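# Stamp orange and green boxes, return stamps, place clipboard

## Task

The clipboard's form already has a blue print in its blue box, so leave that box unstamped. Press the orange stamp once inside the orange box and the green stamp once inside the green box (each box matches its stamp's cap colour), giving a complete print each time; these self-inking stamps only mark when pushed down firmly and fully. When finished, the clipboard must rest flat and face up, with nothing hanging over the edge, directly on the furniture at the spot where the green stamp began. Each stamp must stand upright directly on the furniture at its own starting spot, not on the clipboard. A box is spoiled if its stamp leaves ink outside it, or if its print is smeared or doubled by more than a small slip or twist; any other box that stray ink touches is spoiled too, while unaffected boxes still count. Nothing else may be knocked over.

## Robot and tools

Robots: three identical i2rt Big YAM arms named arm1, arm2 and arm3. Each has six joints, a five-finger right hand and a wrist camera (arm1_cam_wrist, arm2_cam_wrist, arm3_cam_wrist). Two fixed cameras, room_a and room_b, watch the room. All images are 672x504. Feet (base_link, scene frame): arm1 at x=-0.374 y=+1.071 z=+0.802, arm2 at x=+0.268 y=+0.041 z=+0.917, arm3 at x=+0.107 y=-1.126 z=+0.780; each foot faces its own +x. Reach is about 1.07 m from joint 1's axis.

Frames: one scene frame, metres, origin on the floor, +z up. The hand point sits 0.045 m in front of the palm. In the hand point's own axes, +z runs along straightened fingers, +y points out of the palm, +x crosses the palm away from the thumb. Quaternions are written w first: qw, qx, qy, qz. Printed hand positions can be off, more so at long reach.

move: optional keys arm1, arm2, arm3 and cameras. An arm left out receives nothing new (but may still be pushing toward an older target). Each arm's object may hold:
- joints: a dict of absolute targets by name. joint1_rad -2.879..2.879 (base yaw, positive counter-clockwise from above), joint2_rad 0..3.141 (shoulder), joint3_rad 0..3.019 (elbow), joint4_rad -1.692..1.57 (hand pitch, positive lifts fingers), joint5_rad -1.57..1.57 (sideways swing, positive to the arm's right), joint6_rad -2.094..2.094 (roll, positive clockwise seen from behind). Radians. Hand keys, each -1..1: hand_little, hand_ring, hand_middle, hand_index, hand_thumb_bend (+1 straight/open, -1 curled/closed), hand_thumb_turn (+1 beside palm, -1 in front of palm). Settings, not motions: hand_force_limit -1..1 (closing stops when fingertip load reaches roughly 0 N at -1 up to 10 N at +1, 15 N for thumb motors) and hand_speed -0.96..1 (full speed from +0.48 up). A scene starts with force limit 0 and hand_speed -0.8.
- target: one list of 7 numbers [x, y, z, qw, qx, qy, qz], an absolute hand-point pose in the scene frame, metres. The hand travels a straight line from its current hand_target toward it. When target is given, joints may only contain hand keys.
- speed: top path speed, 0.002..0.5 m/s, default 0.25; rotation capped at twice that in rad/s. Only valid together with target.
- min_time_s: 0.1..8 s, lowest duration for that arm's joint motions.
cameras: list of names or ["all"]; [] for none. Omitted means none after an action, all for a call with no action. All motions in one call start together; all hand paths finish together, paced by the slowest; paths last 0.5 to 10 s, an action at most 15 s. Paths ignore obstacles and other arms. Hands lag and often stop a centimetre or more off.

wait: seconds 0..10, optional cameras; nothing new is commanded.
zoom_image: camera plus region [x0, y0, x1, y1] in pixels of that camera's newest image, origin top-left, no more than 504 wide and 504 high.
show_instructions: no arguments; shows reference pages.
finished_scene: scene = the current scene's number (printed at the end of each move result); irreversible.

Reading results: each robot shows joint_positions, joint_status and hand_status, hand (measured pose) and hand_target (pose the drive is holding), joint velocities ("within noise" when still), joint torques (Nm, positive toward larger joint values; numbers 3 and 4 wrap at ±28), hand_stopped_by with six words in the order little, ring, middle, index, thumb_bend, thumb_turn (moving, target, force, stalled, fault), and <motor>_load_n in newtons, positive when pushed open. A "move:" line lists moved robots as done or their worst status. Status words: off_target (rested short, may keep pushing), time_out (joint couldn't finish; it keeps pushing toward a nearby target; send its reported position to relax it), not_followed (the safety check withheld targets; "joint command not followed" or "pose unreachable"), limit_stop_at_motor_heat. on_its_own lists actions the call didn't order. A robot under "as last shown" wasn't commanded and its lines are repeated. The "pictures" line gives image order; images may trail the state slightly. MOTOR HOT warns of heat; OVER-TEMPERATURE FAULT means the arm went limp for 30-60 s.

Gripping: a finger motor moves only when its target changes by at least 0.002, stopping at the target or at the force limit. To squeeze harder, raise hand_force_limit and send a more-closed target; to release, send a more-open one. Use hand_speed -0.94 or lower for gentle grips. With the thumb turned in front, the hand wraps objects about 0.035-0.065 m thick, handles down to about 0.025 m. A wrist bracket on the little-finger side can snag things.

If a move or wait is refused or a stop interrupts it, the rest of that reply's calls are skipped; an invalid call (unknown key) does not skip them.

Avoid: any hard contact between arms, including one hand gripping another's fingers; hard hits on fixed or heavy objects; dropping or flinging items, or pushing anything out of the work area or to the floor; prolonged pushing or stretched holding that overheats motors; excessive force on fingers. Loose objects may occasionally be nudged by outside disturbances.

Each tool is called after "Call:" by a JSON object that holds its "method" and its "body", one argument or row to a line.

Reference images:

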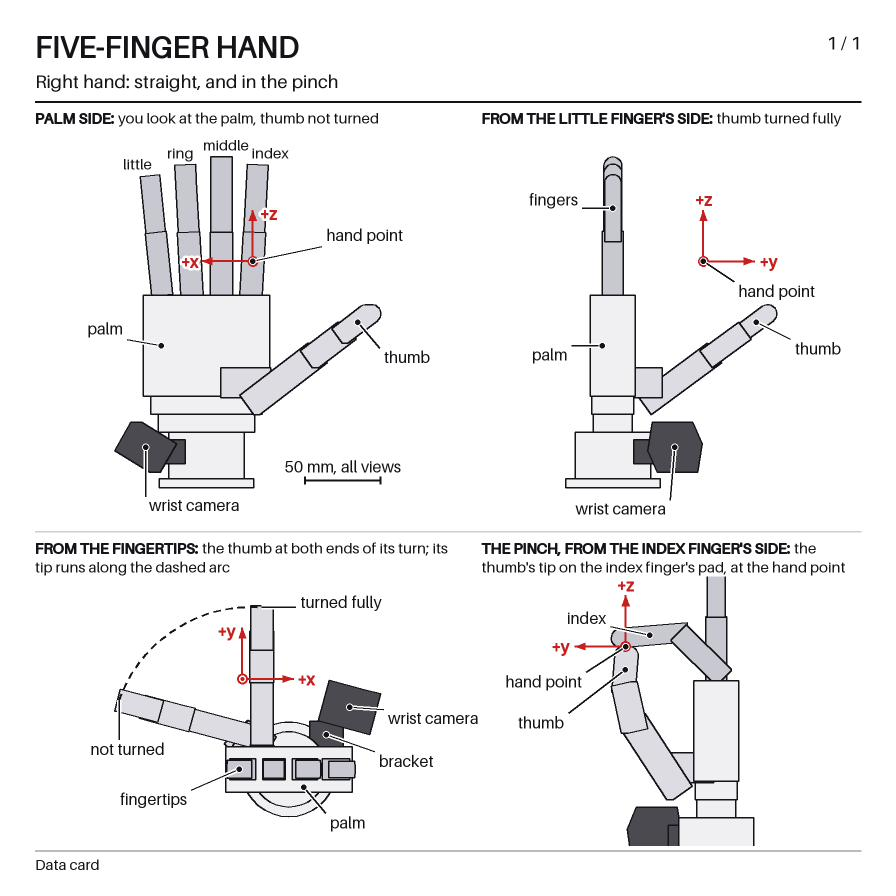

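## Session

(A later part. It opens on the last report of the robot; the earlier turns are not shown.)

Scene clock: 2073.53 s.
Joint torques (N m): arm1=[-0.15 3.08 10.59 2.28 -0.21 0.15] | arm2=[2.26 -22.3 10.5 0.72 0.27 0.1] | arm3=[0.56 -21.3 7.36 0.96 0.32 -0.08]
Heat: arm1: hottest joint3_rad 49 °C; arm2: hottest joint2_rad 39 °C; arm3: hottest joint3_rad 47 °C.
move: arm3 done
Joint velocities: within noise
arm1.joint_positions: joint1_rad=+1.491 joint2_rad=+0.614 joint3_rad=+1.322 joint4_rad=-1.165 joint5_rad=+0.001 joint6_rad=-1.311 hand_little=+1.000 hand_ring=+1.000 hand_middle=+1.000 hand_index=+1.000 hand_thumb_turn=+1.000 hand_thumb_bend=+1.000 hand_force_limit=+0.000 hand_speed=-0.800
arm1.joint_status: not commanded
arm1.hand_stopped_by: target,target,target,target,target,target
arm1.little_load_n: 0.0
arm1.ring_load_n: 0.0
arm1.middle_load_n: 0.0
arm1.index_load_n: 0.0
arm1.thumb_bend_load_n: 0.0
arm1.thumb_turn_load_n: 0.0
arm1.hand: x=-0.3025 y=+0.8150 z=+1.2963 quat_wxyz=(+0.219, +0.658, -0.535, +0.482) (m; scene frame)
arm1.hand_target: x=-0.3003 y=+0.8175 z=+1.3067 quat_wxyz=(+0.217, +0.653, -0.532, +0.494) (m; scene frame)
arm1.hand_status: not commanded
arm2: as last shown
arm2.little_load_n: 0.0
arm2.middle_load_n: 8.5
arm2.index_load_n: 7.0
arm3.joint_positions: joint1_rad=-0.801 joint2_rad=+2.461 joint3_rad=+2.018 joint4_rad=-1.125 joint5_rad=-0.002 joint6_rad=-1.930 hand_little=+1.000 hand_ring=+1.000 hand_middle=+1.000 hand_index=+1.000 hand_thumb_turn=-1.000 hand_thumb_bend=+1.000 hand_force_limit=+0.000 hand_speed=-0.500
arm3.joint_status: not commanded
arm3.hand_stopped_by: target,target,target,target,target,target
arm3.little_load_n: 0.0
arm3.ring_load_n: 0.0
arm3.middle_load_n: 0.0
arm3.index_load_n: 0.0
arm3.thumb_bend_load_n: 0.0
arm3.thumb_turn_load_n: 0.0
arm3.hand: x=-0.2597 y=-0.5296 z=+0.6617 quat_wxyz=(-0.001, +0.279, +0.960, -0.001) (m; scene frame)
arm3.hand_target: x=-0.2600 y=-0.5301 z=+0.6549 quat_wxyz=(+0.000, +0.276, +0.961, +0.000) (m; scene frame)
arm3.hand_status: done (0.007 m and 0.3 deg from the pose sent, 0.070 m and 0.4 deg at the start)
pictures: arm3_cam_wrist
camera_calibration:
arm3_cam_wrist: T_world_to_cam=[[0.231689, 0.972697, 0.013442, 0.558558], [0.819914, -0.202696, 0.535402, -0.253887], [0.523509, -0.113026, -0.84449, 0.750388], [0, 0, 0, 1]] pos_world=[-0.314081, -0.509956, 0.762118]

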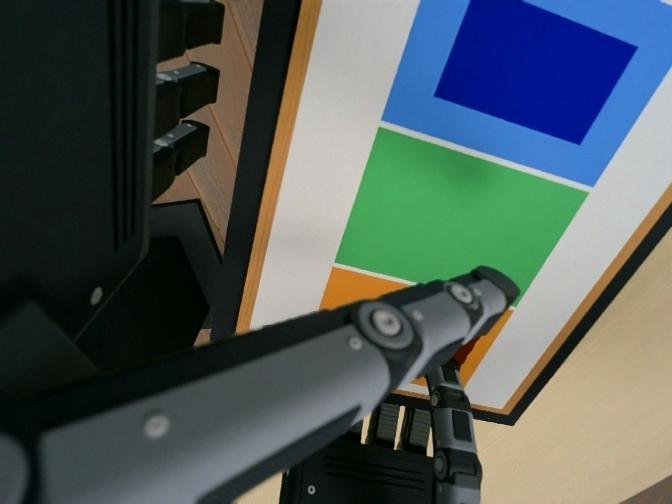

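Call:
{"method": "move", "body": {
  "arm3": {"target": [-0.260, -0.530, 0.616, 0.0, 0.2765, 0.961, 0.0], "speed": 0.05},
  "cameras": ["arm3_cam_wrist", "room_b"]
}}

Call:
{"method": "zoom_image", "body": {
  "camera": "room_b",
  "region": [250, 180, 350, 290]
}}

Scene clock: 2080.00 s.
Joint torques (N m): arm1=[-0.5 3.72 10.61 2.3 -0.24 0.15] | arm2=[2.32 -22.36 10.47 0.75 0.27 0.1] | arm3=[0.62 -22.3 7.27 0.96 0.33 -0.08]
Heat: arm1: hottest joint3_rad 49 °C; arm2: hottest joint2_rad 39 °C; arm3: hottest joint3_rad 46 °C.
move: arm3 done
Joint velocities: within noise
arm1, arm2: as last shown
arm2.little_load_n: 0.5
arm2.middle_load_n: 9.0
arm2.index_load_n: 6.5
arm3.joint_positions: joint1_rad=-0.801 joint2_rad=+2.519 joint3_rad=+2.018 joint4_rad=-1.069 joint5_rad=-0.002 joint6_rad=-1.930 hand_little=+1.000 hand_ring=+1.000 hand_middle=+1.000 hand_index=+1.000 hand_thumb_turn=-1.000 hand_thumb_bend=+1.000 hand_force_limit=+0.000 hand_speed=-0.500
arm3.joint_status: not commanded
arm3.hand_stopped_by: target,target,target,target,target,target
arm3.little_load_n: 0.0
arm3.ring_load_n: 0.0
arm3.middle_load_n: 0.0
arm3.index_load_n: 0.0
arm3.thumb_bend_load_n: 0.0
arm3.thumb_turn_load_n: 0.0
arm3.hand: x=-0.2594 y=-0.5301 z=+0.6219 quat_wxyz=(+0.000, +0.279, +0.960, -0.002) (m; scene frame)
arm3.hand_target: x=-0.2600 y=-0.5301 z=+0.6160 quat_wxyz=(+0.000, +0.276, +0.961, +0.000) (m; scene frame)
arm3.hand_status: done (0.006 m and 0.3 deg from the pose sent, 0.046 m and 0.3 deg at the start)
pictures: arm3_cam_wrist, room_b
camera_calibration:
arm3_cam_wrist: T_world_to_cam=[[0.231642, 0.972727, 0.012009, 0.560376], [0.819175, -0.201704, 0.536906, -0.23356], [0.524685, -0.114533, -0.843557, 0.715477], [0, 0, 0, 1]] pos_world=[-0.31388, -0.510257, 0.722216]

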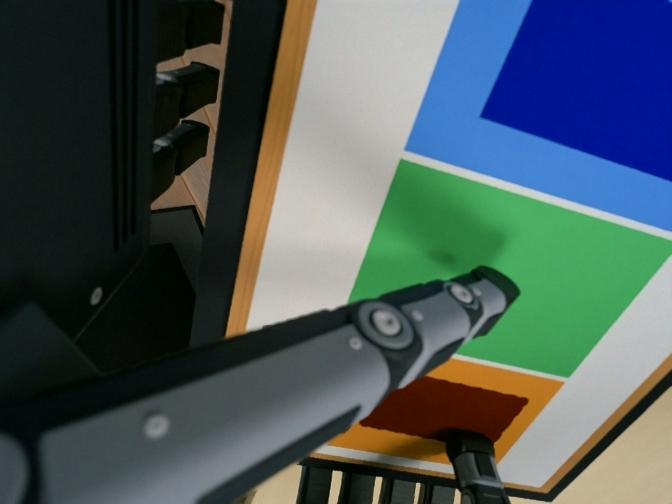

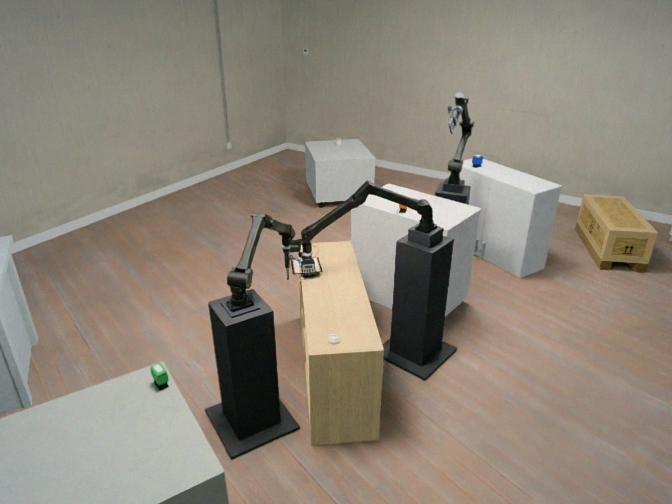

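Scaled by 4.582 from the camera's 672x504 image, which has a finer 960x720 frame.

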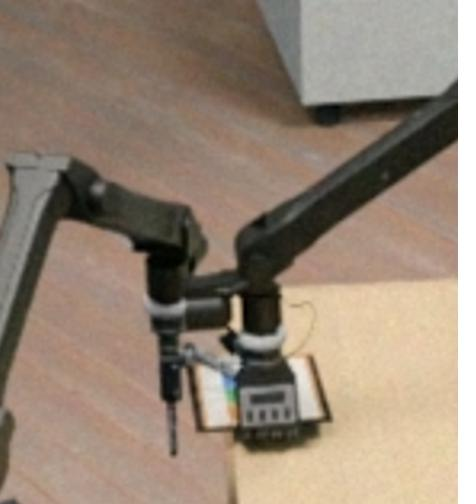

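Call:
{"method": "move", "body": {
  "arm3": {"joints": {"hand_little": 0.05, "hand_ring": 0.05, "hand_middle": 0.05, "hand_index": 0.05, "hand_speed": -0.6, "hand_force_limit": -0.6}},
  "cameras": []
}}

Call:
{"method": "move", "body": {
  "arm3": {"joints": {"hand_thumb_bend": -0.3, "hand_speed": -0.8, "hand_force_limit": -0.8}},
  "cameras": ["arm3_cam_wrist", "room_b"]
}}

Scene clock: 2086.00 s.
Joint torques (N m): arm1=[-0.62 3.19 10.56 2.4 -0.22 0.16] | arm2=[2.37 -22.36 10.52 0.72 0.27 0.1] | arm3=[0.56 -21.89 7.31 0.94 0.33 -0.08]
Heat: arm1: hottest joint3_rad 49 °C; arm2: hottest joint2_rad 39 °C; arm3: hottest joint3_rad 45 °C.
move: arm3 done
Joint velocities: within noise
arm1, arm2: as last shown
arm2.little_load_n: 0.0
arm3.joint_positions: joint1_rad=-0.801 joint2_rad=+2.519 joint3_rad=+2.018 joint4_rad=-1.069 joint5_rad=-0.001 joint6_rad=-1.930 hand_little=+0.050 hand_ring=+0.050 hand_middle=+0.050 hand_index=+0.050 hand_thumb_turn=-1.000 hand_thumb_bend=+1.000 hand_force_limit=-0.600 hand_speed=-0.600
arm3.joint_status: all done
arm3.hand_stopped_by: target,target,target,target,target,target
arm3.little_load_n: 0.0
arm3.ring_load_n: 0.0
arm3.middle_load_n: 0.0
arm3.index_load_n: 0.0
arm3.thumb_bend_load_n: -0.5
arm3.thumb_turn_load_n: 0.0
arm3.hand: x=-0.2593 y=-0.5301 z=+0.6220 quat_wxyz=(+0.000, +0.279, +0.960, -0.001) (m; scene frame)
arm3.hand_target: x=-0.2600 y=-0.5301 z=+0.6160 quat_wxyz=(+0.000, +0.276, +0.961, +0.000) (m; scene frame)
arm3.hand_status: not commanded
pictures: none
No camera images: "cameras" was empty.

Scene clock: 2090.80 s.
Joint torques (N m): arm1=[-0.32 3.31 10.56 2.41 -0.24 0.11] | arm2=[2.32 -22.3 10.5 0.77 0.26 0.1] | arm3=[0.67 -21.95 7.3 0.94 0.17 -0.08]
Heat: arm1: hottest joint3_rad 49 °C; arm2: hottest joint2_rad 39 °C; arm3: hottest joint3_rad 45 °C.
move: arm3 off_target
Joint velocities: within noise
arm1, arm2: as last shown
arm2.index_load_n: 7.0
arm2.thumb_bend_load_n: 16.0
arm2.hand: x=-0.1456 y=-0.4956 z=+0.6396 quat_wxyz=(-0.007, +0.485, -0.875, -0.001) (m; scene frame)
arm3.joint_positions: joint1_rad=-0.801 joint2_rad=+2.519 joint3_rad=+2.018 joint4_rad=-1.068 joint5_rad=+0.002 joint6_rad=-1.930 hand_little=+0.050 hand_ring=+0.050 hand_middle=+0.050 hand_index=+0.050 hand_thumb_turn=-1.000 hand_thumb_bend=+0.744 hand_force_limit=-0.800 hand_speed=-0.800
arm3.joint_status: hand_thumb_bend off_target (ended at +0.744, target -0.300); the others done
arm3.hand_stopped_by: target,target,target,target,force,target
arm3.little_load_n: 0.0
arm3.ring_load_n: 0.0
arm3.middle_load_n: 0.0
arm3.index_load_n: 0.0
arm3.thumb_bend_load_n: 1.0
arm3.thumb_turn_load_n: 0.5
arm3.hand: x=-0.2589 y=-0.5296 z=+0.6222 quat_wxyz=(+0.001, +0.279, +0.960, +0.000) (m; scene frame)
arm3.hand_target: x=-0.2600 y=-0.5302 z=+0.6160 quat_wxyz=(+0.000, +0.276, +0.961, +0.000) (m; scene frame)
arm3.hand_status: not commanded
pictures: arm3_cam_wrist, room_b
camera_calibration:
arm3_cam_wrist: T_world_to_cam=[[0.231648, 0.97268, 0.0152665, 0.557636], [0.817629, -0.203177, 0.538704, -0.236338], [0.527088, -0.112308, -0.842357, 0.716464], [0, 0, 0, 1]] pos_world=[-0.313578, -0.509955, 0.722321]

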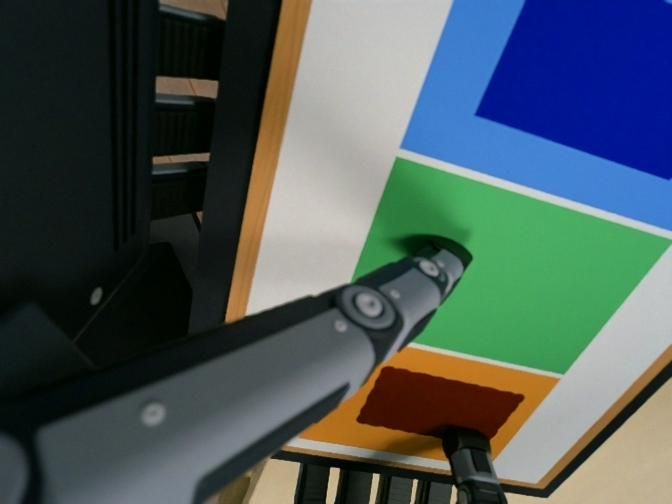

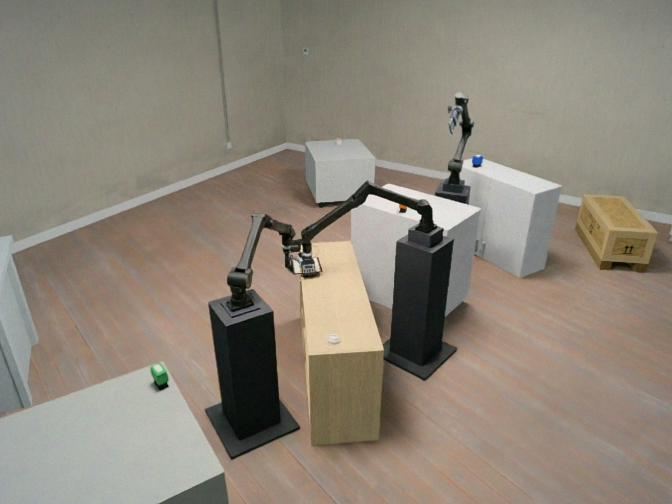

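Call:
{"method": "move", "body": {
  "arm3": {"joints": {"hand_thumb_bend": 0.95, "hand_speed": -0.3}},
  "cameras": []
}}

Call:
{"method": "move", "body": {
  "arm3": {"target": [-0.260, -0.530, 0.634, 0.0, 0.2765, 0.961, 0.0], "speed": 0.04},
  "cameras": []
}}

Call:
{"method": "move", "body": {
  "arm3": {"joints": {"hand_thumb_bend": -0.3, "hand_speed": -0.8, "hand_force_limit": -0.8}},
  "cameras": ["arm3_cam_wrist"]
}}

Scene clock: 2097.73 s.
Joint torques (N m): arm1=[0.03 2.96 10.58 2.51 -0.2 0.16] | arm2=[2.43 -22.36 10.5 0.73 0.27 0.1] | arm3=[0.56 -22.07 7.3 0.94 0.18 -0.08]
Heat: arm1: hottest joint3_rad 49 °C; arm2: hottest joint2_rad 39 °C; arm3: hottest joint3_rad 44 °C.
move: arm3 done
Joint velocities: within noise
arm1, arm2: as last shown
arm2.ring_load_n: 1.5
arm2.middle_load_n: 8.5
arm2.thumb_bend_load_n: 15.5
arm3.joint_positions: joint1_rad=-0.801 joint2_rad=+2.519 joint3_rad=+2.018 joint4_rad=-1.068 joint5_rad=+0.002 joint6_rad=-1.930 hand_little=+0.050 hand_ring=+0.050 hand_middle=+0.050 hand_index=+0.050 hand_thumb_turn=-1.000 hand_thumb_bend=+0.950 hand_force_limit=-0.800 hand_speed=-0.300
arm3.joint_status: all done
arm3.hand_stopped_by: target,target,target,target,target,target
arm3.little_load_n: 0.0
arm3.ring_load_n: 0.0
arm3.middle_load_n: 0.0
arm3.index_load_n: 0.0
arm3.thumb_bend_load_n: 0.0
arm3.thumb_turn_load_n: 0.0
arm3.hand: x=-0.2589 y=-0.5296 z=+0.6222 quat_wxyz=(+0.001, +0.279, +0.960, +0.000) (m; scene frame)
arm3.hand_target: x=-0.2600 y=-0.5301 z=+0.6161 quat_wxyz=(+0.000, +0.276, +0.961, +0.000) (m; scene frame)
arm3.hand_status: not commanded
pictures: none
No camera images: "cameras" was empty.

Scene clock: 2098.70 s.
Joint torques (N m): arm1=[-0.5 3.25 10.63 2.43 -0.23 0.13] | arm2=[2.32 -22.3 10.48 0.72 0.27 0.1] | arm3=[0.62 -24.06 7.09 0.2 0.18 -0.08]
Heat: arm1: hottest joint3_rad 49 °C; arm2: hottest joint2_rad 39 °C; arm3: hottest joint3_rad 44 °C.
move: arm3 off_target
Joint velocities: within noise
arm1: as last shown
arm2.joint_positions: joint1_rad=+0.820 joint2_rad=+2.744 joint3_rad=+2.130 joint4_rad=-0.965 joint5_rad=-0.003 joint6_rad=-1.581 hand_little=-0.211 hand_ring=-0.196 hand_middle=-0.195 hand_index=-0.194 hand_thumb_turn=-1.000 hand_thumb_bend=+0.127 hand_force_limit=-0.600 hand_speed=-0.920
arm2.joint_status: not commanded
arm2.hand_stopped_by: force,force,force,force,force,target
arm2.little_load_n: 0.0
arm2.ring_load_n: 2.0
arm2.middle_load_n: 8.5
arm2.index_load_n: 6.5
arm2.thumb_bend_load_n: 15.5
arm2.thumb_turn_load_n: 0.0
arm2.hand: x=-0.1456 y=-0.4956 z=+0.6396 quat_wxyz=(-0.007, +0.485, -0.875, -0.001) (m; scene frame)
arm2.hand_target: x=-0.1455 y=-0.5055 z=+0.6312 quat_wxyz=(+0.000, +0.485, -0.875, +0.000) (m; scene frame)
arm2.hand_status: not commanded
arm3.joint_positions: joint1_rad=-0.801 joint2_rad=+2.519 joint3_rad=+2.018 joint4_rad=-1.075 joint5_rad=+0.002 joint6_rad=-1.930 hand_little=+0.050 hand_ring=+0.050 hand_middle=+0.050 hand_index=+0.050 hand_thumb_turn=-1.000 hand_thumb_bend=+0.950 hand_force_limit=-0.800 hand_speed=-0.300
arm3.joint_status: not commanded
arm3.hand_stopped_by: target,target,target,target,target,target
arm3.little_load_n: -0.5
arm3.ring_load_n: 0.0
arm3.middle_load_n: 0.0
arm3.index_load_n: 0.5
arm3.thumb_bend_load_n: 0.0
arm3.thumb_turn_load_n: 0.0
arm3.hand: x=-0.2578 y=-0.5310 z=+0.6222 quat_wxyz=(+0.003, +0.279, +0.960, -0.002) (m; scene frame)
arm3.hand_target: x=-0.2601 y=-0.5301 z=+0.6339 quat_wxyz=(+0.000, +0.276, +0.961, +0.000) (m; scene frame)
arm3.hand_status: off_target (0.012 m and 0.5 deg from the pose sent, 0.012 m and 0.3 deg at the start)
pictures: none
No camera images: "cameras" was empty.

Scene clock: 2103.33 s.
Joint torques (N m): arm1=[-0.5 3.08 10.47 2.55 -0.26 0.12] | arm2=[2.32 -22.42 10.5 0.73 0.26 0.1] | arm3=[0.56 -24.12 7.1 0.18 0.15 -0.08]
Heat: arm1: hottest joint3_rad 49 °C; arm2: hottest joint2_rad 40 °C; arm3: hottest joint3_rad 44 °C.
move: arm3 off_target
Joint velocities: within noise
arm1, arm2: as last shown
arm2.middle_load_n: 9.0
arm2.hand_target: x=-0.1455 y=-0.5056 z=+0.6313 quat_wxyz=(+0.000, +0.485, -0.875, +0.000) (m; scene frame)
arm3.joint_positions: joint1_rad=-0.801 joint2_rad=+2.519 joint3_rad=+2.018 joint4_rad=-1.075 joint5_rad=+0.003 joint6_rad=-1.930 hand_little=+0.050 hand_ring=+0.050 hand_middle=+0.050 hand_index=+0.050 hand_thumb_turn=-1.000 hand_thumb_bend=+0.742 hand_force_limit=-0.800 hand_speed=-0.800
arm3.joint_status: hand_thumb_bend off_target (ended at +0.742, target -0.300); the others done
arm3.hand_stopped_by: target,target,target,target,force,target
arm3.little_load_n: 0.0
arm3.ring_load_n: 0.0
arm3.middle_load_n: 0.0
arm3.index_load_n: 0.0
arm3.thumb_bend_load_n: 1.5
arm3.thumb_turn_load_n: 0.0
arm3.hand: x=-0.2577 y=-0.5310 z=+0.6223 quat_wxyz=(+0.004, +0.279, +0.960, -0.002) (m; scene frame)
arm3.hand_target: x=-0.2601 y=-0.5301 z=+0.6337 quat_wxyz=(+0.000, +0.276, +0.961, +0.000) (m; scene frame)
arm3.hand_status: not commanded
pictures: arm3_cam_wrist
camera_calibration:
arm3_cam_wrist: T_world_to_cam=[[0.231524, 0.972762, 0.0114077, 0.561145], [0.815359, -0.200431, 0.543155, -0.239507], [0.530647, -0.116452, -0.839555, 0.712792], [0, 0, 0, 1]] pos_world=[-0.312875, -0.510859, 0.722116]

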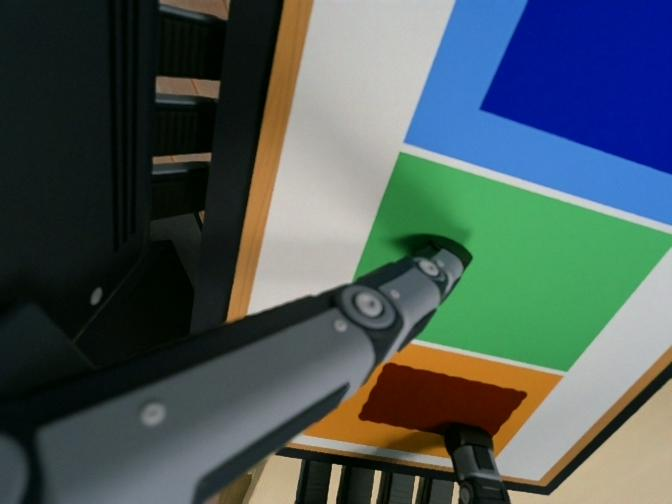

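Call:
{"method": "move", "body": {
  "arm3": {"joints": {"hand_thumb_bend": 0.95, "hand_speed": -0.3}},
  "cameras": []
}}

Call:
{"method": "move", "body": {
  "arm3": {"target": [-0.260, -0.530, 0.648, 0.0, 0.2765, 0.961, 0.0], "speed": 0.04},
  "cameras": []
}}

Scene clock: 2107.80 s.
Joint torques (N m): arm1=[-0.26 3.66 10.48 2.41 -0.24 0.1] | arm2=[2.32 -22.36 10.5 0.72 0.26 0.1] | arm3=[0.62 -23.94 7.1 0.17 0.15 -0.08]
Heat: arm1: hottest joint3_rad 49 °C; arm2: hottest joint2_rad 40 °C; arm3: hottest joint3_rad 43 °C.
move: arm3 done
Joint velocities: within noise
arm1, arm2: as last shown
arm2.middle_load_n: 8.5
arm2.hand: x=-0.1457 y=-0.4956 z=+0.6396 quat_wxyz=(-0.007, +0.485, -0.875, -0.002) (m; scene frame)
arm2.hand_target: x=-0.1456 y=-0.5055 z=+0.6313 quat_wxyz=(+0.000, +0.485, -0.875, +0.000) (m; scene frame)
arm3.joint_positions: joint1_rad=-0.801 joint2_rad=+2.519 joint3_rad=+2.018 joint4_rad=-1.075 joint5_rad=+0.003 joint6_rad=-1.930 hand_little=+0.050 hand_ring=+0.050 hand_middle=+0.050 hand_index=+0.050 hand_thumb_turn=-1.000 hand_thumb_bend=+0.950 hand_force_limit=-0.800 hand_speed=-0.300
arm3.joint_status: all done
arm3.hand_stopped_by: target,target,target,target,target,target
arm3.little_load_n: 0.0
arm3.ring_load_n: 0.5
arm3.middle_load_n: 0.0
arm3.index_load_n: 0.0
arm3.thumb_bend_load_n: 0.0
arm3.thumb_turn_load_n: 0.0
arm3.hand: x=-0.2577 y=-0.5310 z=+0.6223 quat_wxyz=(+0.004, +0.279, +0.960, -0.002) (m; scene frame)
arm3.hand_target: x=-0.2601 y=-0.5301 z=+0.6337 quat_wxyz=(+0.000, +0.276, +0.961, +0.000) (m; scene frame)
arm3.hand_status: not commanded
pictures: none
No camera images: "cameras" was empty.

Scene clock: 2108.93 s.
Joint torques (N m): arm1=[0.15 3.14 10.41 2.48 -0.2 0.11] | arm2=[2.37 -22.24 10.5 0.72 0.27 0.1] | arm3=[0.62 -24.88 7.1 0.17 0.15 -0.08]
Heat: arm1: hottest joint3_rad 49 °C; arm2: hottest joint2_rad 40 °C; arm3: hottest joint3_rad 43 °C.
move: arm3 off_target
Joint velocities: within noise
arm1.joint_positions: joint1_rad=+1.491 joint2_rad=+0.614 joint3_rad=+1.322 joint4_rad=-1.165 joint5_rad=+0.001 joint6_rad=-1.311 hand_little=+1.000 hand_ring=+1.000 hand_middle=+1.000 hand_index=+1.000 hand_thumb_turn=+1.000 hand_thumb_bend=+1.000 hand_force_limit=+0.000 hand_speed=-0.800
arm1.joint_status: not commanded
arm1.hand_stopped_by: target,target,target,target,target,target
arm1.little_load_n: 0.5
arm1.ring_load_n: 0.0
arm1.middle_load_n: 0.0
arm1.index_load_n: 0.0
arm1.thumb_bend_load_n: 0.0
arm1.thumb_turn_load_n: 0.0
arm1.hand: x=-0.3025 y=+0.8150 z=+1.2963 quat_wxyz=(+0.219, +0.658, -0.535, +0.482) (m; scene frame)
arm1.hand_target: x=-0.3003 y=+0.8175 z=+1.3067 quat_wxyz=(+0.217, +0.653, -0.532, +0.494) (m; scene frame)
arm1.hand_status: not commanded
arm2: as last shown
arm2.ring_load_n: 1.5
arm3.joint_positions: joint1_rad=-0.801 joint2_rad=+2.508 joint3_rad=+2.018 joint4_rad=-1.095 joint5_rad=+0.003 joint6_rad=-1.930 hand_little=+0.050 hand_ring=+0.050 hand_middle=+0.050 hand_index=+0.050 hand_thumb_turn=-1.000 hand_thumb_bend=+0.950 hand_force_limit=-0.800 hand_speed=-0.300
arm3.joint_status: not commanded
arm3.hand_stopped_by: target,target,target,target,target,target
arm3.little_load_n: 0.5
arm3.ring_load_n: 0.0
arm3.middle_load_n: 0.0
arm3.index_load_n: 0.0
arm3.thumb_bend_load_n: 0.0
arm3.thumb_turn_load_n: 0.0
arm3.hand: x=-0.2564 y=-0.5328 z=+0.6299 quat_wxyz=(+0.007, +0.279, +0.960, -0.004) (m; scene frame)
arm3.hand_target: x=-0.2601 y=-0.5301 z=+0.6478 quat_wxyz=(+0.000, +0.276, +0.961, +0.000) (m; scene frame)
arm3.hand_status: off_target (0.019 m and 1.0 deg from the pose sent, 0.026 m and 0.5 deg at the start)
pictures: none
No camera images: "cameras" was empty.

Call:
{"method": "move", "body": {
  "arm3": {"joints": {"hand_thumb_bend": -0.3, "hand_speed": -0.8, "hand_force_limit": -0.8}},
  "cameras": []
}}

Call:
{"method": "move", "body": {
  "arm3": {"joints": {"hand_little": -0.6, "hand_ring": -0.6, "hand_middle": -0.6, "hand_index": -0.6, "hand_speed": -0.9, "hand_force_limit": -0.6}},
  "cameras": ["arm3_cam_wrist", "arm2_cam_wrist"]
}}

Scene clock: 2119.30 s.
Joint torques (N m): arm1=[-0.44 3.37 10.69 2.48 -0.24 0.12] | arm2=[2.37 -22.42 10.48 0.7 0.27 0.1] | arm3=[0.62 -24.29 7.15 0.18 0.15 -0.08]
Heat: arm1: hottest joint3_rad 49 °C; arm2: hottest joint2_rad 40 °C; arm3: hottest joint3_rad 43 °C.
move: arm3 off_target
Joint velocities: within noise
arm1, arm2: as last shown
arm1.little_load_n: 0.0
arm2.little_load_n: 0.5
arm2.ring_load_n: 2.0
arm2.middle_load_n: 9.0
arm2.hand_target: x=-0.1456 y=-0.5056 z=+0.6314 quat_wxyz=(+0.000, +0.485, -0.875, +0.000) (m; scene frame)
arm3.joint_positions: joint1_rad=-0.801 joint2_rad=+2.502 joint3_rad=+2.018 joint4_rad=-1.095 joint5_rad=+0.003 joint6_rad=-1.930 hand_little=+0.050 hand_ring=+0.050 hand_middle=+0.050 hand_index=+0.050 hand_thumb_turn=-1.000 hand_thumb_bend=+0.370 hand_force_limit=-0.800 hand_speed=-0.800
arm3.joint_status: hand_thumb_bend off_target (ended at +0.370, target -0.300); the others done
arm3.hand_stopped_by: target,target,target,target,force,target
arm3.little_load_n: 0.5
arm3.ring_load_n: 0.0
arm3.middle_load_n: 0.0
arm3.index_load_n: 0.0
arm3.thumb_bend_load_n: 1.5
arm3.thumb_turn_load_n: 0.0
arm3.hand: x=-0.2573 y=-0.5315 z=+0.6338 quat_wxyz=(+0.005, +0.279, +0.960, -0.003) (m; scene frame)
arm3.hand_target: x=-0.2600 y=-0.5301 z=+0.6476 quat_wxyz=(+0.000, +0.276, +0.961, +0.000) (m; scene frame)
arm3.hand_status: not commanded
pictures: none
No camera images: "cameras" was empty.

Scene clock: 2121.80 s.
Joint torques (N m): arm1=[-0.38 3.66 10.44 2.37 -0.22 0.14] | arm2=[2.32 -22.59 10.48 0.62 0.26 0.09] | arm3=[0.62 -24.35 7.13 0.23 0.03 -0.03]
Heat: arm1: hottest joint3_rad 49 °C; arm2: hottest joint2_rad 40 °C; arm3: hottest joint3_rad 42 °C.
move: arm3 off_target
Joint velocities: within noise
arm1, arm2: as last shown
arm2.joint_positions: joint1_rad=+0.820 joint2_rad=+2.747 joint3_rad=+2.130 joint4_rad=-0.962 joint5_rad=-0.003 joint6_rad=-1.580 hand_little=-0.211 hand_ring=-0.196 hand_middle=-0.195 hand_index=-0.194 hand_thumb_turn=-1.000 hand_thumb_bend=+0.127 hand_force_limit=-0.600 hand_speed=-0.920
arm2.little_load_n: 0.0
arm2.ring_load_n: 0.0
arm2.middle_load_n: 7.5
arm2.index_load_n: 10.5
arm2.thumb_bend_load_n: 15.0
arm2.thumb_turn_load_n: 0.5
arm2.hand: x=-0.1449 y=-0.4954 z=+0.6372 quat_wxyz=(-0.008, +0.485, -0.875, -0.002) (m; scene frame)
arm2.hand_target: x=-0.1457 y=-0.5055 z=+0.6312 quat_wxyz=(+0.000, +0.485, -0.875, +0.000) (m; scene frame)
arm3.joint_positions: joint1_rad=-0.801 joint2_rad=+2.502 joint3_rad=+2.018 joint4_rad=-1.096 joint5_rad=+0.005 joint6_rad=-1.934 hand_little=-0.191 hand_ring=-0.219 hand_middle=-0.237 hand_index=-0.274 hand_thumb_turn=-1.000 hand_thumb_bend=+0.371 hand_force_limit=-0.600 hand_speed=-0.900
arm3.joint_status: hand_little off_target (ended at -0.191, target -0.600); hand_ring off_target (ended at -0.219, target -0.600); hand_middle off_target (ended at -0.237, target -0.600); hand_index off_target (ended at -0.274, target -0.600); the others done
arm3.hand_stopped_by: force,force,force,force,force,target
arm3.little_load_n: 1.0
arm3.ring_load_n: 2.0
arm3.middle_load_n: 1.5
arm3.index_load_n: 5.5
arm3.thumb_bend_load_n: 8.0
arm3.thumb_turn_load_n: 1.5
arm3.hand: x=-0.2568 y=-0.5313 z=+0.6339 quat_wxyz=(+0.006, +0.277, +0.961, -0.002) (m; scene frame)
arm3.hand_target: x=-0.2600 y=-0.5301 z=+0.6476 quat_wxyz=(+0.000, +0.276, +0.961, +0.000) (m; scene frame)
arm3.hand_status: not commanded
pictures: arm2_cam_wrist, arm3_cam_wrist
camera_calibration:
arm2_cam_wrist: T_world_to_cam=[[-0.962515, 0.27098, -0.0116038, -0.00181963], [0.220682, 0.807296, 0.547332, 0.0774983], [0.157684, 0.524254, -0.836835, 0.928757], [0, 0, 0, 1]] pos_world=[-0.165304, -0.548976, 0.734778]
arm3_cam_wrist: T_world_to_cam=[[0.227399, 0.973748, 0.0102524, 0.5613], [0.813406, -0.195722, 0.547781, -0.247542], [0.535407, -0.116226, -0.836559, 0.721491], [0, 0, 0, 1]] pos_world=[-0.312578, -0.511159, 0.733414]

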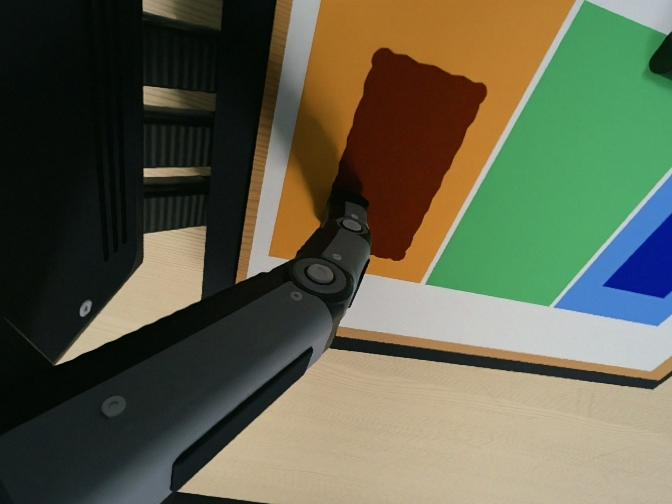

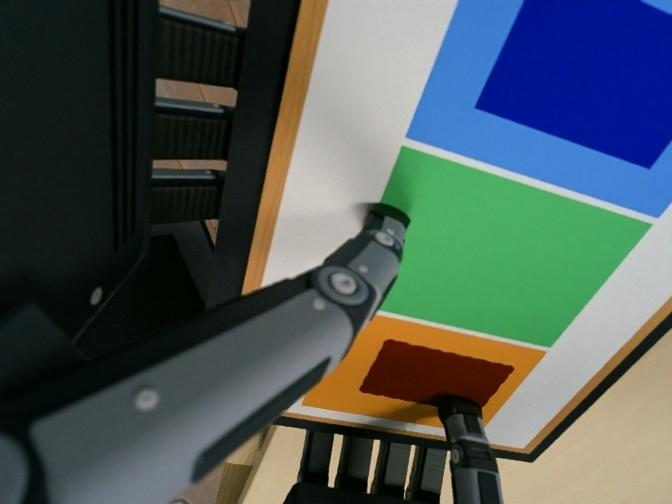

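Call:
{"method": "move", "body": {
  "arm3": {"joints": {"hand_middle": -0.65, "hand_index": -0.65, "hand_ring": -0.65, "hand_speed": -0.92, "hand_force_limit": 0.1}},
  "cameras": []
}}

Call:
{"method": "move", "body": {
  "arm2": {"joints": {"hand_thumb_bend": 0.9, "hand_speed": -0.7}},
  "cameras": ["arm3_cam_wrist", "arm2_cam_wrist"]
}}

Scene clock: 2126.67 s.
Joint torques (N m): arm1=[0.26 2.84 10.59 2.32 -0.2 0.14] | arm2=[2.32 -22.65 10.48 0.62 0.23 0.08] | arm3=[0.62 -24.35 7.13 0.24 0.04 -0.02]
Heat: arm1: hottest joint3_rad 49 °C; arm2: hottest joint2_rad 39 °C; arm3: hottest joint3_rad 42 °C.
move: arm3 off_target
Joint velocities: within noise
arm1, arm2: as last shown
arm1.middle_load_n: -0.5
arm2.joint_positions: joint1_rad=+0.821 joint2_rad=+2.747 joint3_rad=+2.130 joint4_rad=-0.962 joint5_rad=-0.002 joint6_rad=-1.580 hand_little=-0.211 hand_ring=-0.196 hand_middle=-0.195 hand_index=-0.194 hand_thumb_turn=-1.000 hand_thumb_bend=+0.127 hand_force_limit=-0.600 hand_speed=-0.920
arm2.little_load_n: 0.5
arm2.middle_load_n: 7.0
arm2.hand: x=-0.1448 y=-0.4955 z=+0.6373 quat_wxyz=(-0.007, +0.485, -0.875, -0.002) (m; scene frame)
arm2.hand_target: x=-0.1455 y=-0.5056 z=+0.6312 quat_wxyz=(+0.000, +0.485, -0.874, +0.000) (m; scene frame)
arm3.joint_positions: joint1_rad=-0.801 joint2_rad=+2.502 joint3_rad=+2.018 joint4_rad=-1.097 joint5_rad=+0.005 joint6_rad=-1.934 hand_little=-0.191 hand_ring=-0.231 hand_middle=-0.249 hand_index=-0.274 hand_thumb_turn=-1.000 hand_thumb_bend=+0.371 hand_force_limit=+0.100 hand_speed=-0.920
arm3.joint_status: hand_ring off_target (ended at -0.231, target -0.650); hand_middle off_target (ended at -0.249, target -0.650); hand_index off_target (ended at -0.274, target -0.650); the others done
arm3.hand_stopped_by: force,force,force,force,force,target
arm3.little_load_n: 0.0
arm3.ring_load_n: 6.0
arm3.middle_load_n: 7.5
arm3.index_load_n: 4.0
arm3.thumb_bend_load_n: 9.0
arm3.thumb_turn_load_n: 1.5
arm3.hand: x=-0.2568 y=-0.5313 z=+0.6340 quat_wxyz=(+0.006, +0.277, +0.961, -0.002) (m; scene frame)
arm3.hand_target: x=-0.2600 y=-0.5301 z=+0.6476 quat_wxyz=(+0.000, +0.276, +0.961, +0.000) (m; scene frame)
arm3.hand_status: not commanded
pictures: none
No camera images: "cameras" was empty.

Scene clock: 2128.97 s.
Joint torques (N m): arm1=[0.44 2.61 10.61 2.47 -0.22 0.14] | arm2=[2.2 -22.77 10.45 0.62 0.24 0.08] | arm3=[0.62 -24.29 7.15 0.28 0.01 -0.03]
Heat: arm1: hottest joint3_rad 49 °C; arm2: hottest joint2_rad 39 °C; arm3: hottest joint3_rad 42 °C.
move: arm2 done
Joint velocities: within noise
arm1, arm3: as last shown
arm1.middle_load_n: 0.0
arm2.joint_positions: joint1_rad=+0.822 joint2_rad=+2.750 joint3_rad=+2.130 joint4_rad=-0.962 joint5_rad=-0.002 joint6_rad=-1.580 hand_little=-0.211 hand_ring=-0.196 hand_middle=-0.197 hand_index=-0.194 hand_thumb_turn=-1.000 hand_thumb_bend=+0.900 hand_force_limit=-0.600 hand_speed=-0.700
arm2.joint_status: all done
arm2.hand_stopped_by: force,force,force,force,target,target
arm2.little_load_n: 0.0
arm2.ring_load_n: 0.0
arm2.middle_load_n: 0.0
arm2.index_load_n: 2.5
arm2.thumb_bend_load_n: 0.0
arm2.thumb_turn_load_n: 0.0
arm2.hand: x=-0.1438 y=-0.4949 z=+0.6355 quat_wxyz=(-0.009, +0.485, -0.874, -0.003) (m; scene frame)
arm2.hand_target: x=-0.1457 y=-0.5055 z=+0.6312 quat_wxyz=(+0.000, +0.485, -0.875, +0.000) (m; scene frame)
arm2.hand_status: not commanded
arm3.joint_positions: joint1_rad=-0.801 joint2_rad=+2.502 joint3_rad=+2.018 joint4_rad=-1.097 joint5_rad=+0.006 joint6_rad=-1.934 hand_little=-0.191 hand_ring=-0.231 hand_middle=-0.249 hand_index=-0.274 hand_thumb_turn=-1.000 hand_thumb_bend=+0.371 hand_force_limit=+0.100 hand_speed=-0.920
arm3.ring_load_n: 4.0
arm3.middle_load_n: 7.0
arm3.index_load_n: 3.0
arm3.hand: x=-0.2566 y=-0.5312 z=+0.6343 quat_wxyz=(+0.007, +0.276, +0.961, -0.002) (m; scene frame)
arm3.hand_target: x=-0.2601 y=-0.5300 z=+0.6478 quat_wxyz=(+0.000, +0.276, +0.961, +0.000) (m; scene frame)
pictures: arm2_cam_wrist, arm3_cam_wrist
camera_calibration:
arm2_cam_wrist: T_world_to_cam=[[-0.962818, 0.269902, -0.0115754, -0.00159426], [0.219356, 0.80608, 0.549652, 0.0755143], [0.157683, 0.526676, -0.835313, 0.9272], [0, 0, 0, 1]] pos_world=[-0.164303, -0.548774, 0.732978]
arm3_cam_wrist: T_world_to_cam=[[0.227008, 0.973835, 0.0106487, 0.560906], [0.813052, -0.195525, 0.548376, -0.248235], [0.53611, -0.115828, -0.836164, 0.721822], [0, 0, 0, 1]] pos_world=[-0.312478, -0.511158, 0.733715]

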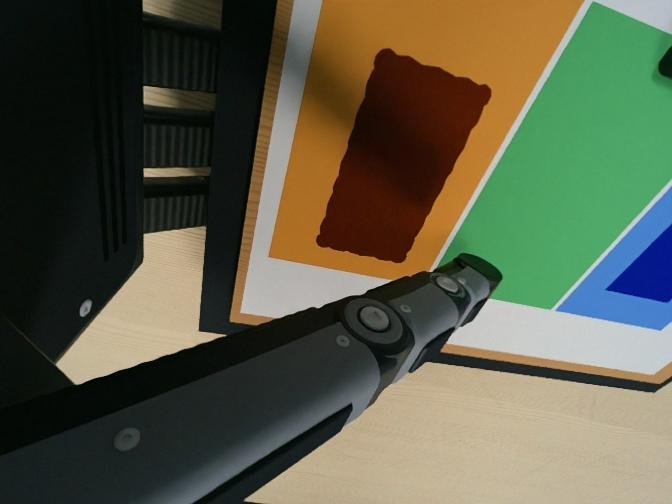

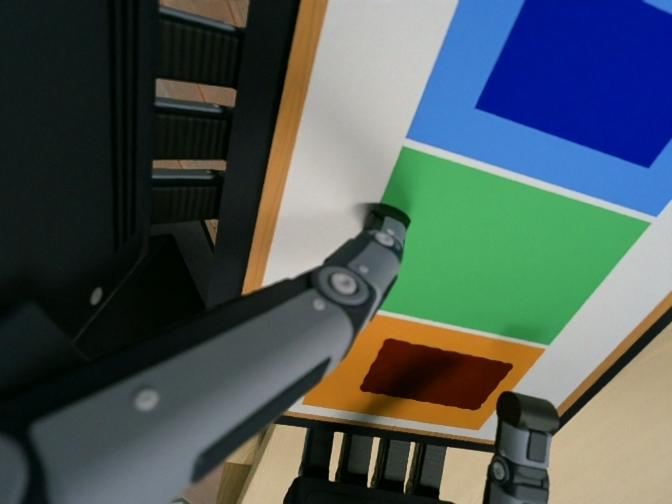

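Call:
{"method": "move", "body": {
  "arm2": {"target": [-0.068, -0.553, 0.632, 0.0, -0.4848, 0.8746, 0.0], "speed": 0.06},
  "cameras": ["arm3_cam_wrist", "arm2_cam_wrist"]
}}

Scene clock: 2142.10 s.
Joint torques (N m): arm1=[-0.38 3.78 10.43 2.43 -0.22 0.12] | arm2=[1.96 -22.18 10.35 0.2 0.11 0.11] | arm3=[0.56 -24.29 7.13 0.58 0.08 -0.18]
Heat: arm1: hottest joint3_rad 49 °C; arm2: hottest joint2_rad 39 °C; arm3: hottest joint3_rad 42 °C.
move: arm2 off_target
Joint velocities: within noise
arm1, arm3: as last shown
arm2.joint_positions: joint1_rad=+0.952 joint2_rad=+2.750 joint3_rad=+2.160 joint4_rad=-0.967 joint5_rad=+0.002 joint6_rad=-1.458 hand_little=-0.211 hand_ring=-0.196 hand_middle=-0.197 hand_index=-0.195 hand_thumb_turn=-1.000 hand_thumb_bend=+0.900 hand_force_limit=-0.600 hand_speed=-0.700
arm2.joint_status: not commanded
arm2.hand_stopped_by: force,force,force,force,target,target
arm2.little_load_n: 0.0
arm2.ring_load_n: 0.0
arm2.middle_load_n: 0.0
arm2.index_load_n: 0.0
arm2.thumb_bend_load_n: 0.0
arm2.thumb_turn_load_n: 0.0
arm2.hand: x=-0.0701 y=-0.5507 z=+0.6444 quat_wxyz=(+0.003, +0.489, -0.872, +0.002) (m; scene frame)
arm2.hand_target: x=-0.0677 y=-0.5525 z=+0.6322 quat_wxyz=(+0.000, +0.485, -0.874, +0.000) (m; scene frame)
arm2.hand_status: off_target (0.013 m and 0.7 deg from the pose sent, 0.096 m and 1.0 deg at the start)
arm3.joint_positions: joint1_rad=-0.801 joint2_rad=+2.502 joint3_rad=+2.018 joint4_rad=-1.106 joint5_rad=+0.004 joint6_rad=-1.921 hand_little=-0.191 hand_ring=-0.232 hand_middle=-0.250 hand_index=-0.274 hand_thumb_turn=-1.000 hand_thumb_bend=+0.371 hand_force_limit=+0.100 hand_speed=-0.920
arm3.little_load_n: 0.5
arm3.ring_load_n: 0.5
arm3.middle_load_n: 0.5
arm3.index_load_n: 5.0
arm3.thumb_bend_load_n: 4.5
arm3.hand: x=-0.2551 y=-0.5340 z=+0.6343 quat_wxyz=(+0.010, +0.283, +0.959, -0.005) (m; scene frame)
arm3.hand_target: x=-0.2600 y=-0.5300 z=+0.6478 quat_wxyz=(+0.000, +0.276, +0.961, +0.000) (m; scene frame)
pictures: arm2_cam_wrist, arm3_cam_wrist
camera_calibration:
arm2_cam_wrist: T_world_to_cam=[[-0.965043, 0.262084, -0.0021013, 0.0739579], [0.221094, 0.818361, 0.530474, 0.118809], [0.140748, 0.511465, -0.847699, 0.950755], [0, 0, 0, 1]] pos_world=[-0.0887126, -0.60289, 0.743084]
arm3_cam_wrist: T_world_to_cam=[[0.239942, 0.970778, 0.00432202, 0.568862], [0.808182, -0.202217, 0.553128, -0.257887], [0.537838, -0.129225, -0.833085, 0.712075], [0, 0, 0, 1]] pos_world=[-0.311055, -0.512369, 0.733405]

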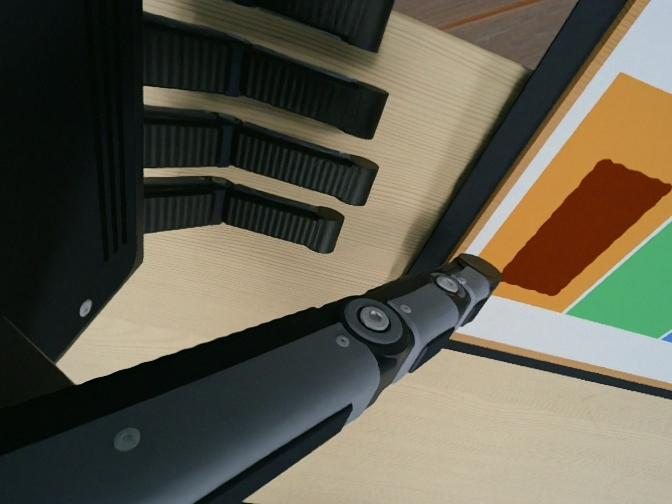

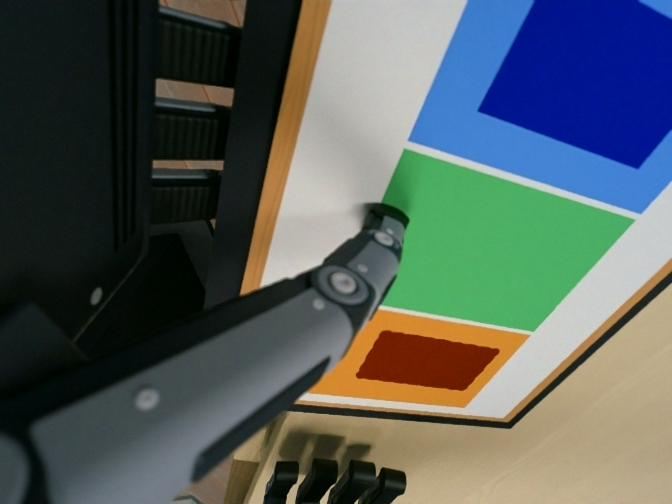

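Call:
{"method": "move", "body": {
  "arm2": {"target": [-0.04, -0.545, 0.90, 0.0, -0.4848, 0.8746, 0.0], "speed": 0.12},
  "cameras": []
}}

Call:
{"method": "move", "body": {
  "arm2": {"joints": {"joint1_rad": 0.3, "joint2_rad": 0.7, "joint3_rad": 1.3, "joint4_rad": -1.0, "joint5_rad": 0.0, "joint6_rad": -1.0, "hand_little": 1.0, "hand_ring": 1.0, "hand_middle": 1.0, "hand_index": 1.0}, "min_time_s": 4},
  "cameras": ["arm3_cam_wrist", "room_a", "room_b"]
}}

Call:
{"method": "zoom_image", "body": {
  "camera": "room_a",
  "region": [420, 170, 520, 270]
}}

Scene clock: 2152.13 s.
Joint torques (N m): arm1=[-0.03 2.67 10.62 2.36 -0.22 0.11] | arm2=[2.49 -24.82 10.19 0.16 0.11 0.14] | arm3=[0.62 -24.29 7.12 0.59 0.08 -0.18]
Heat: arm1: hottest joint3_rad 49 °C; arm2: hottest joint2_rad 39 °C; arm3: hottest joint3_rad 41 °C.
move: arm2 off_target
Joint velocities: within noise
arm1, arm3: as last shown
arm2.joint_positions: joint1_rad=+0.978 joint2_rad=+2.345 joint3_rad=+2.025 joint4_rad=-1.279 joint5_rad=+0.002 joint6_rad=-1.424 hand_little=-0.211 hand_ring=-0.196 hand_middle=-0.197 hand_index=-0.195 hand_thumb_turn=-1.000 hand_thumb_bend=+0.900 hand_force_limit=-0.600 hand_speed=-0.700
arm2.joint_status: not commanded
arm2.hand_stopped_by: force,force,force,force,target,target
arm2.little_load_n: 0.0
arm2.ring_load_n: 0.5
arm2.middle_load_n: 0.0
arm2.index_load_n: 0.0
arm2.thumb_bend_load_n: 0.0
arm2.thumb_turn_load_n: 0.0
arm2.hand: x=-0.0423 y=-0.5333 z=+0.8803 quat_wxyz=(-0.013, +0.486, -0.874, -0.010) (m; scene frame)
arm2.hand_target: x=-0.0398 y=-0.5446 z=+0.9000 quat_wxyz=(+0.000, +0.485, -0.875, +0.000) (m; scene frame)
arm2.hand_status: off_target (0.023 m and 1.9 deg from the pose sent, 0.257 m and 0.7 deg at the start)
arm3.little_load_n: 0.0
arm3.ring_load_n: 0.0
arm3.index_load_n: 5.5
pictures: none
No camera images: "cameras" was empty.

Scene clock: 2156.87 s.
Joint torques (N m): arm1=[-0.15 3.37 10.5 2.43 -0.2 0.16] | arm2=[0.73 -0.44 8.95 2.61 0.01 0.09] | arm3=[0.56 -24.23 7.12 0.59 0.08 -0.17]
Heat: arm1: hottest joint3_rad 49 °C; arm2: hottest joint3_rad 39 °C; arm3: hottest joint3_rad 41 °C.
move: arm2 done
Joint velocities: within noise
arm1, arm3: as last shown
arm1.little_load_n: 0.5
arm2.joint_positions: joint1_rad=+0.310 joint2_rad=+0.700 joint3_rad=+1.298 joint4_rad=-1.015 joint5_rad=+0.002 joint6_rad=-1.012 hand_little=+1.000 hand_ring=+1.000 hand_middle=+1.000 hand_index=+1.000 hand_thumb_turn=-1.000 hand_thumb_bend=+0.900 hand_force_limit=-0.600 hand_speed=-0.700
arm2.joint_status: all done
arm2.hand_stopped_by: target,target,target,target,target,target
arm2.little_load_n: -0.5
arm2.ring_load_n: 0.0
arm2.middle_load_n: -0.5
arm2.index_load_n: 0.0
arm2.thumb_bend_load_n: 0.0
arm2.thumb_turn_load_n: 0.5
arm2.hand: x=-0.0269 y=-0.0778 z=+1.3955 quat_wxyz=(+0.470, -0.028, -0.839, +0.271) (m; scene frame)
arm2.hand_target: x=-0.0294 y=-0.0769 z=+1.3993 quat_wxyz=(+0.476, -0.036, -0.834, +0.276) (m; scene frame)
arm2.hand_status: not commanded
arm3.middle_load_n: 0.0
arm3.thumb_bend_load_n: 5.0
pictures: arm3_cam_wrist, room_a, room_b
camera_calibration:
arm3_cam_wrist: T_world_to_cam=[[0.239942, 0.970778, 0.00432202, 0.568862], [0.808182, -0.202217, 0.553128, -0.257887], [0.537838, -0.129225, -0.833085, 0.712075], [0, 0, 0, 1]] pos_world=[-0.311055, -0.512369, 0.733405]

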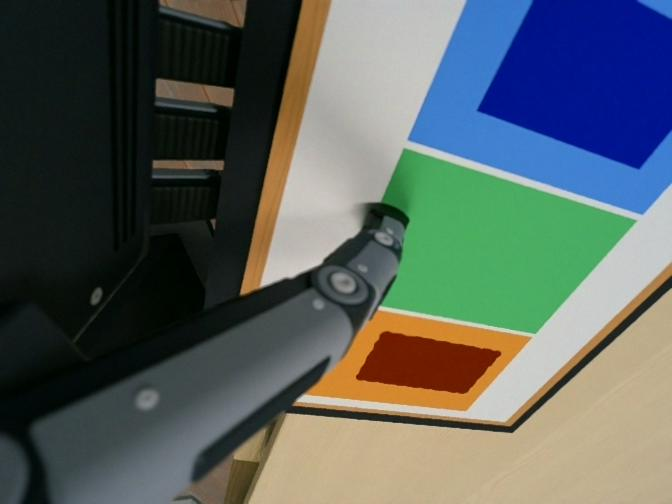

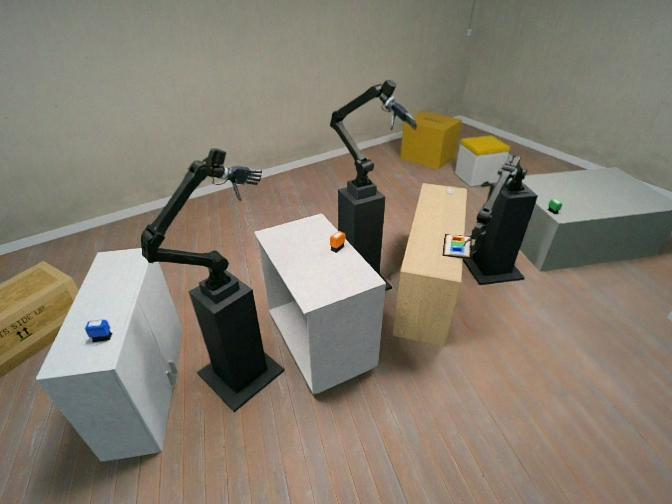

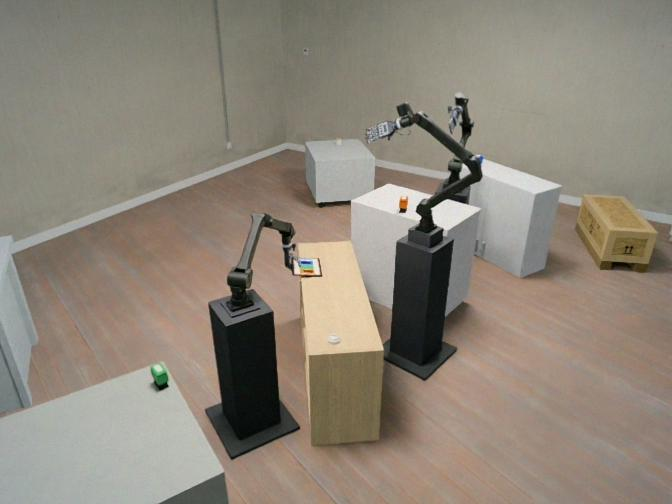

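Scaled by 5.040 from the camera's 672x504 image, which has a finer 960x720 frame.

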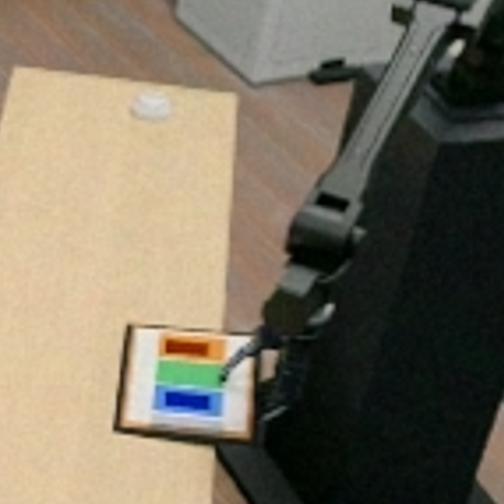

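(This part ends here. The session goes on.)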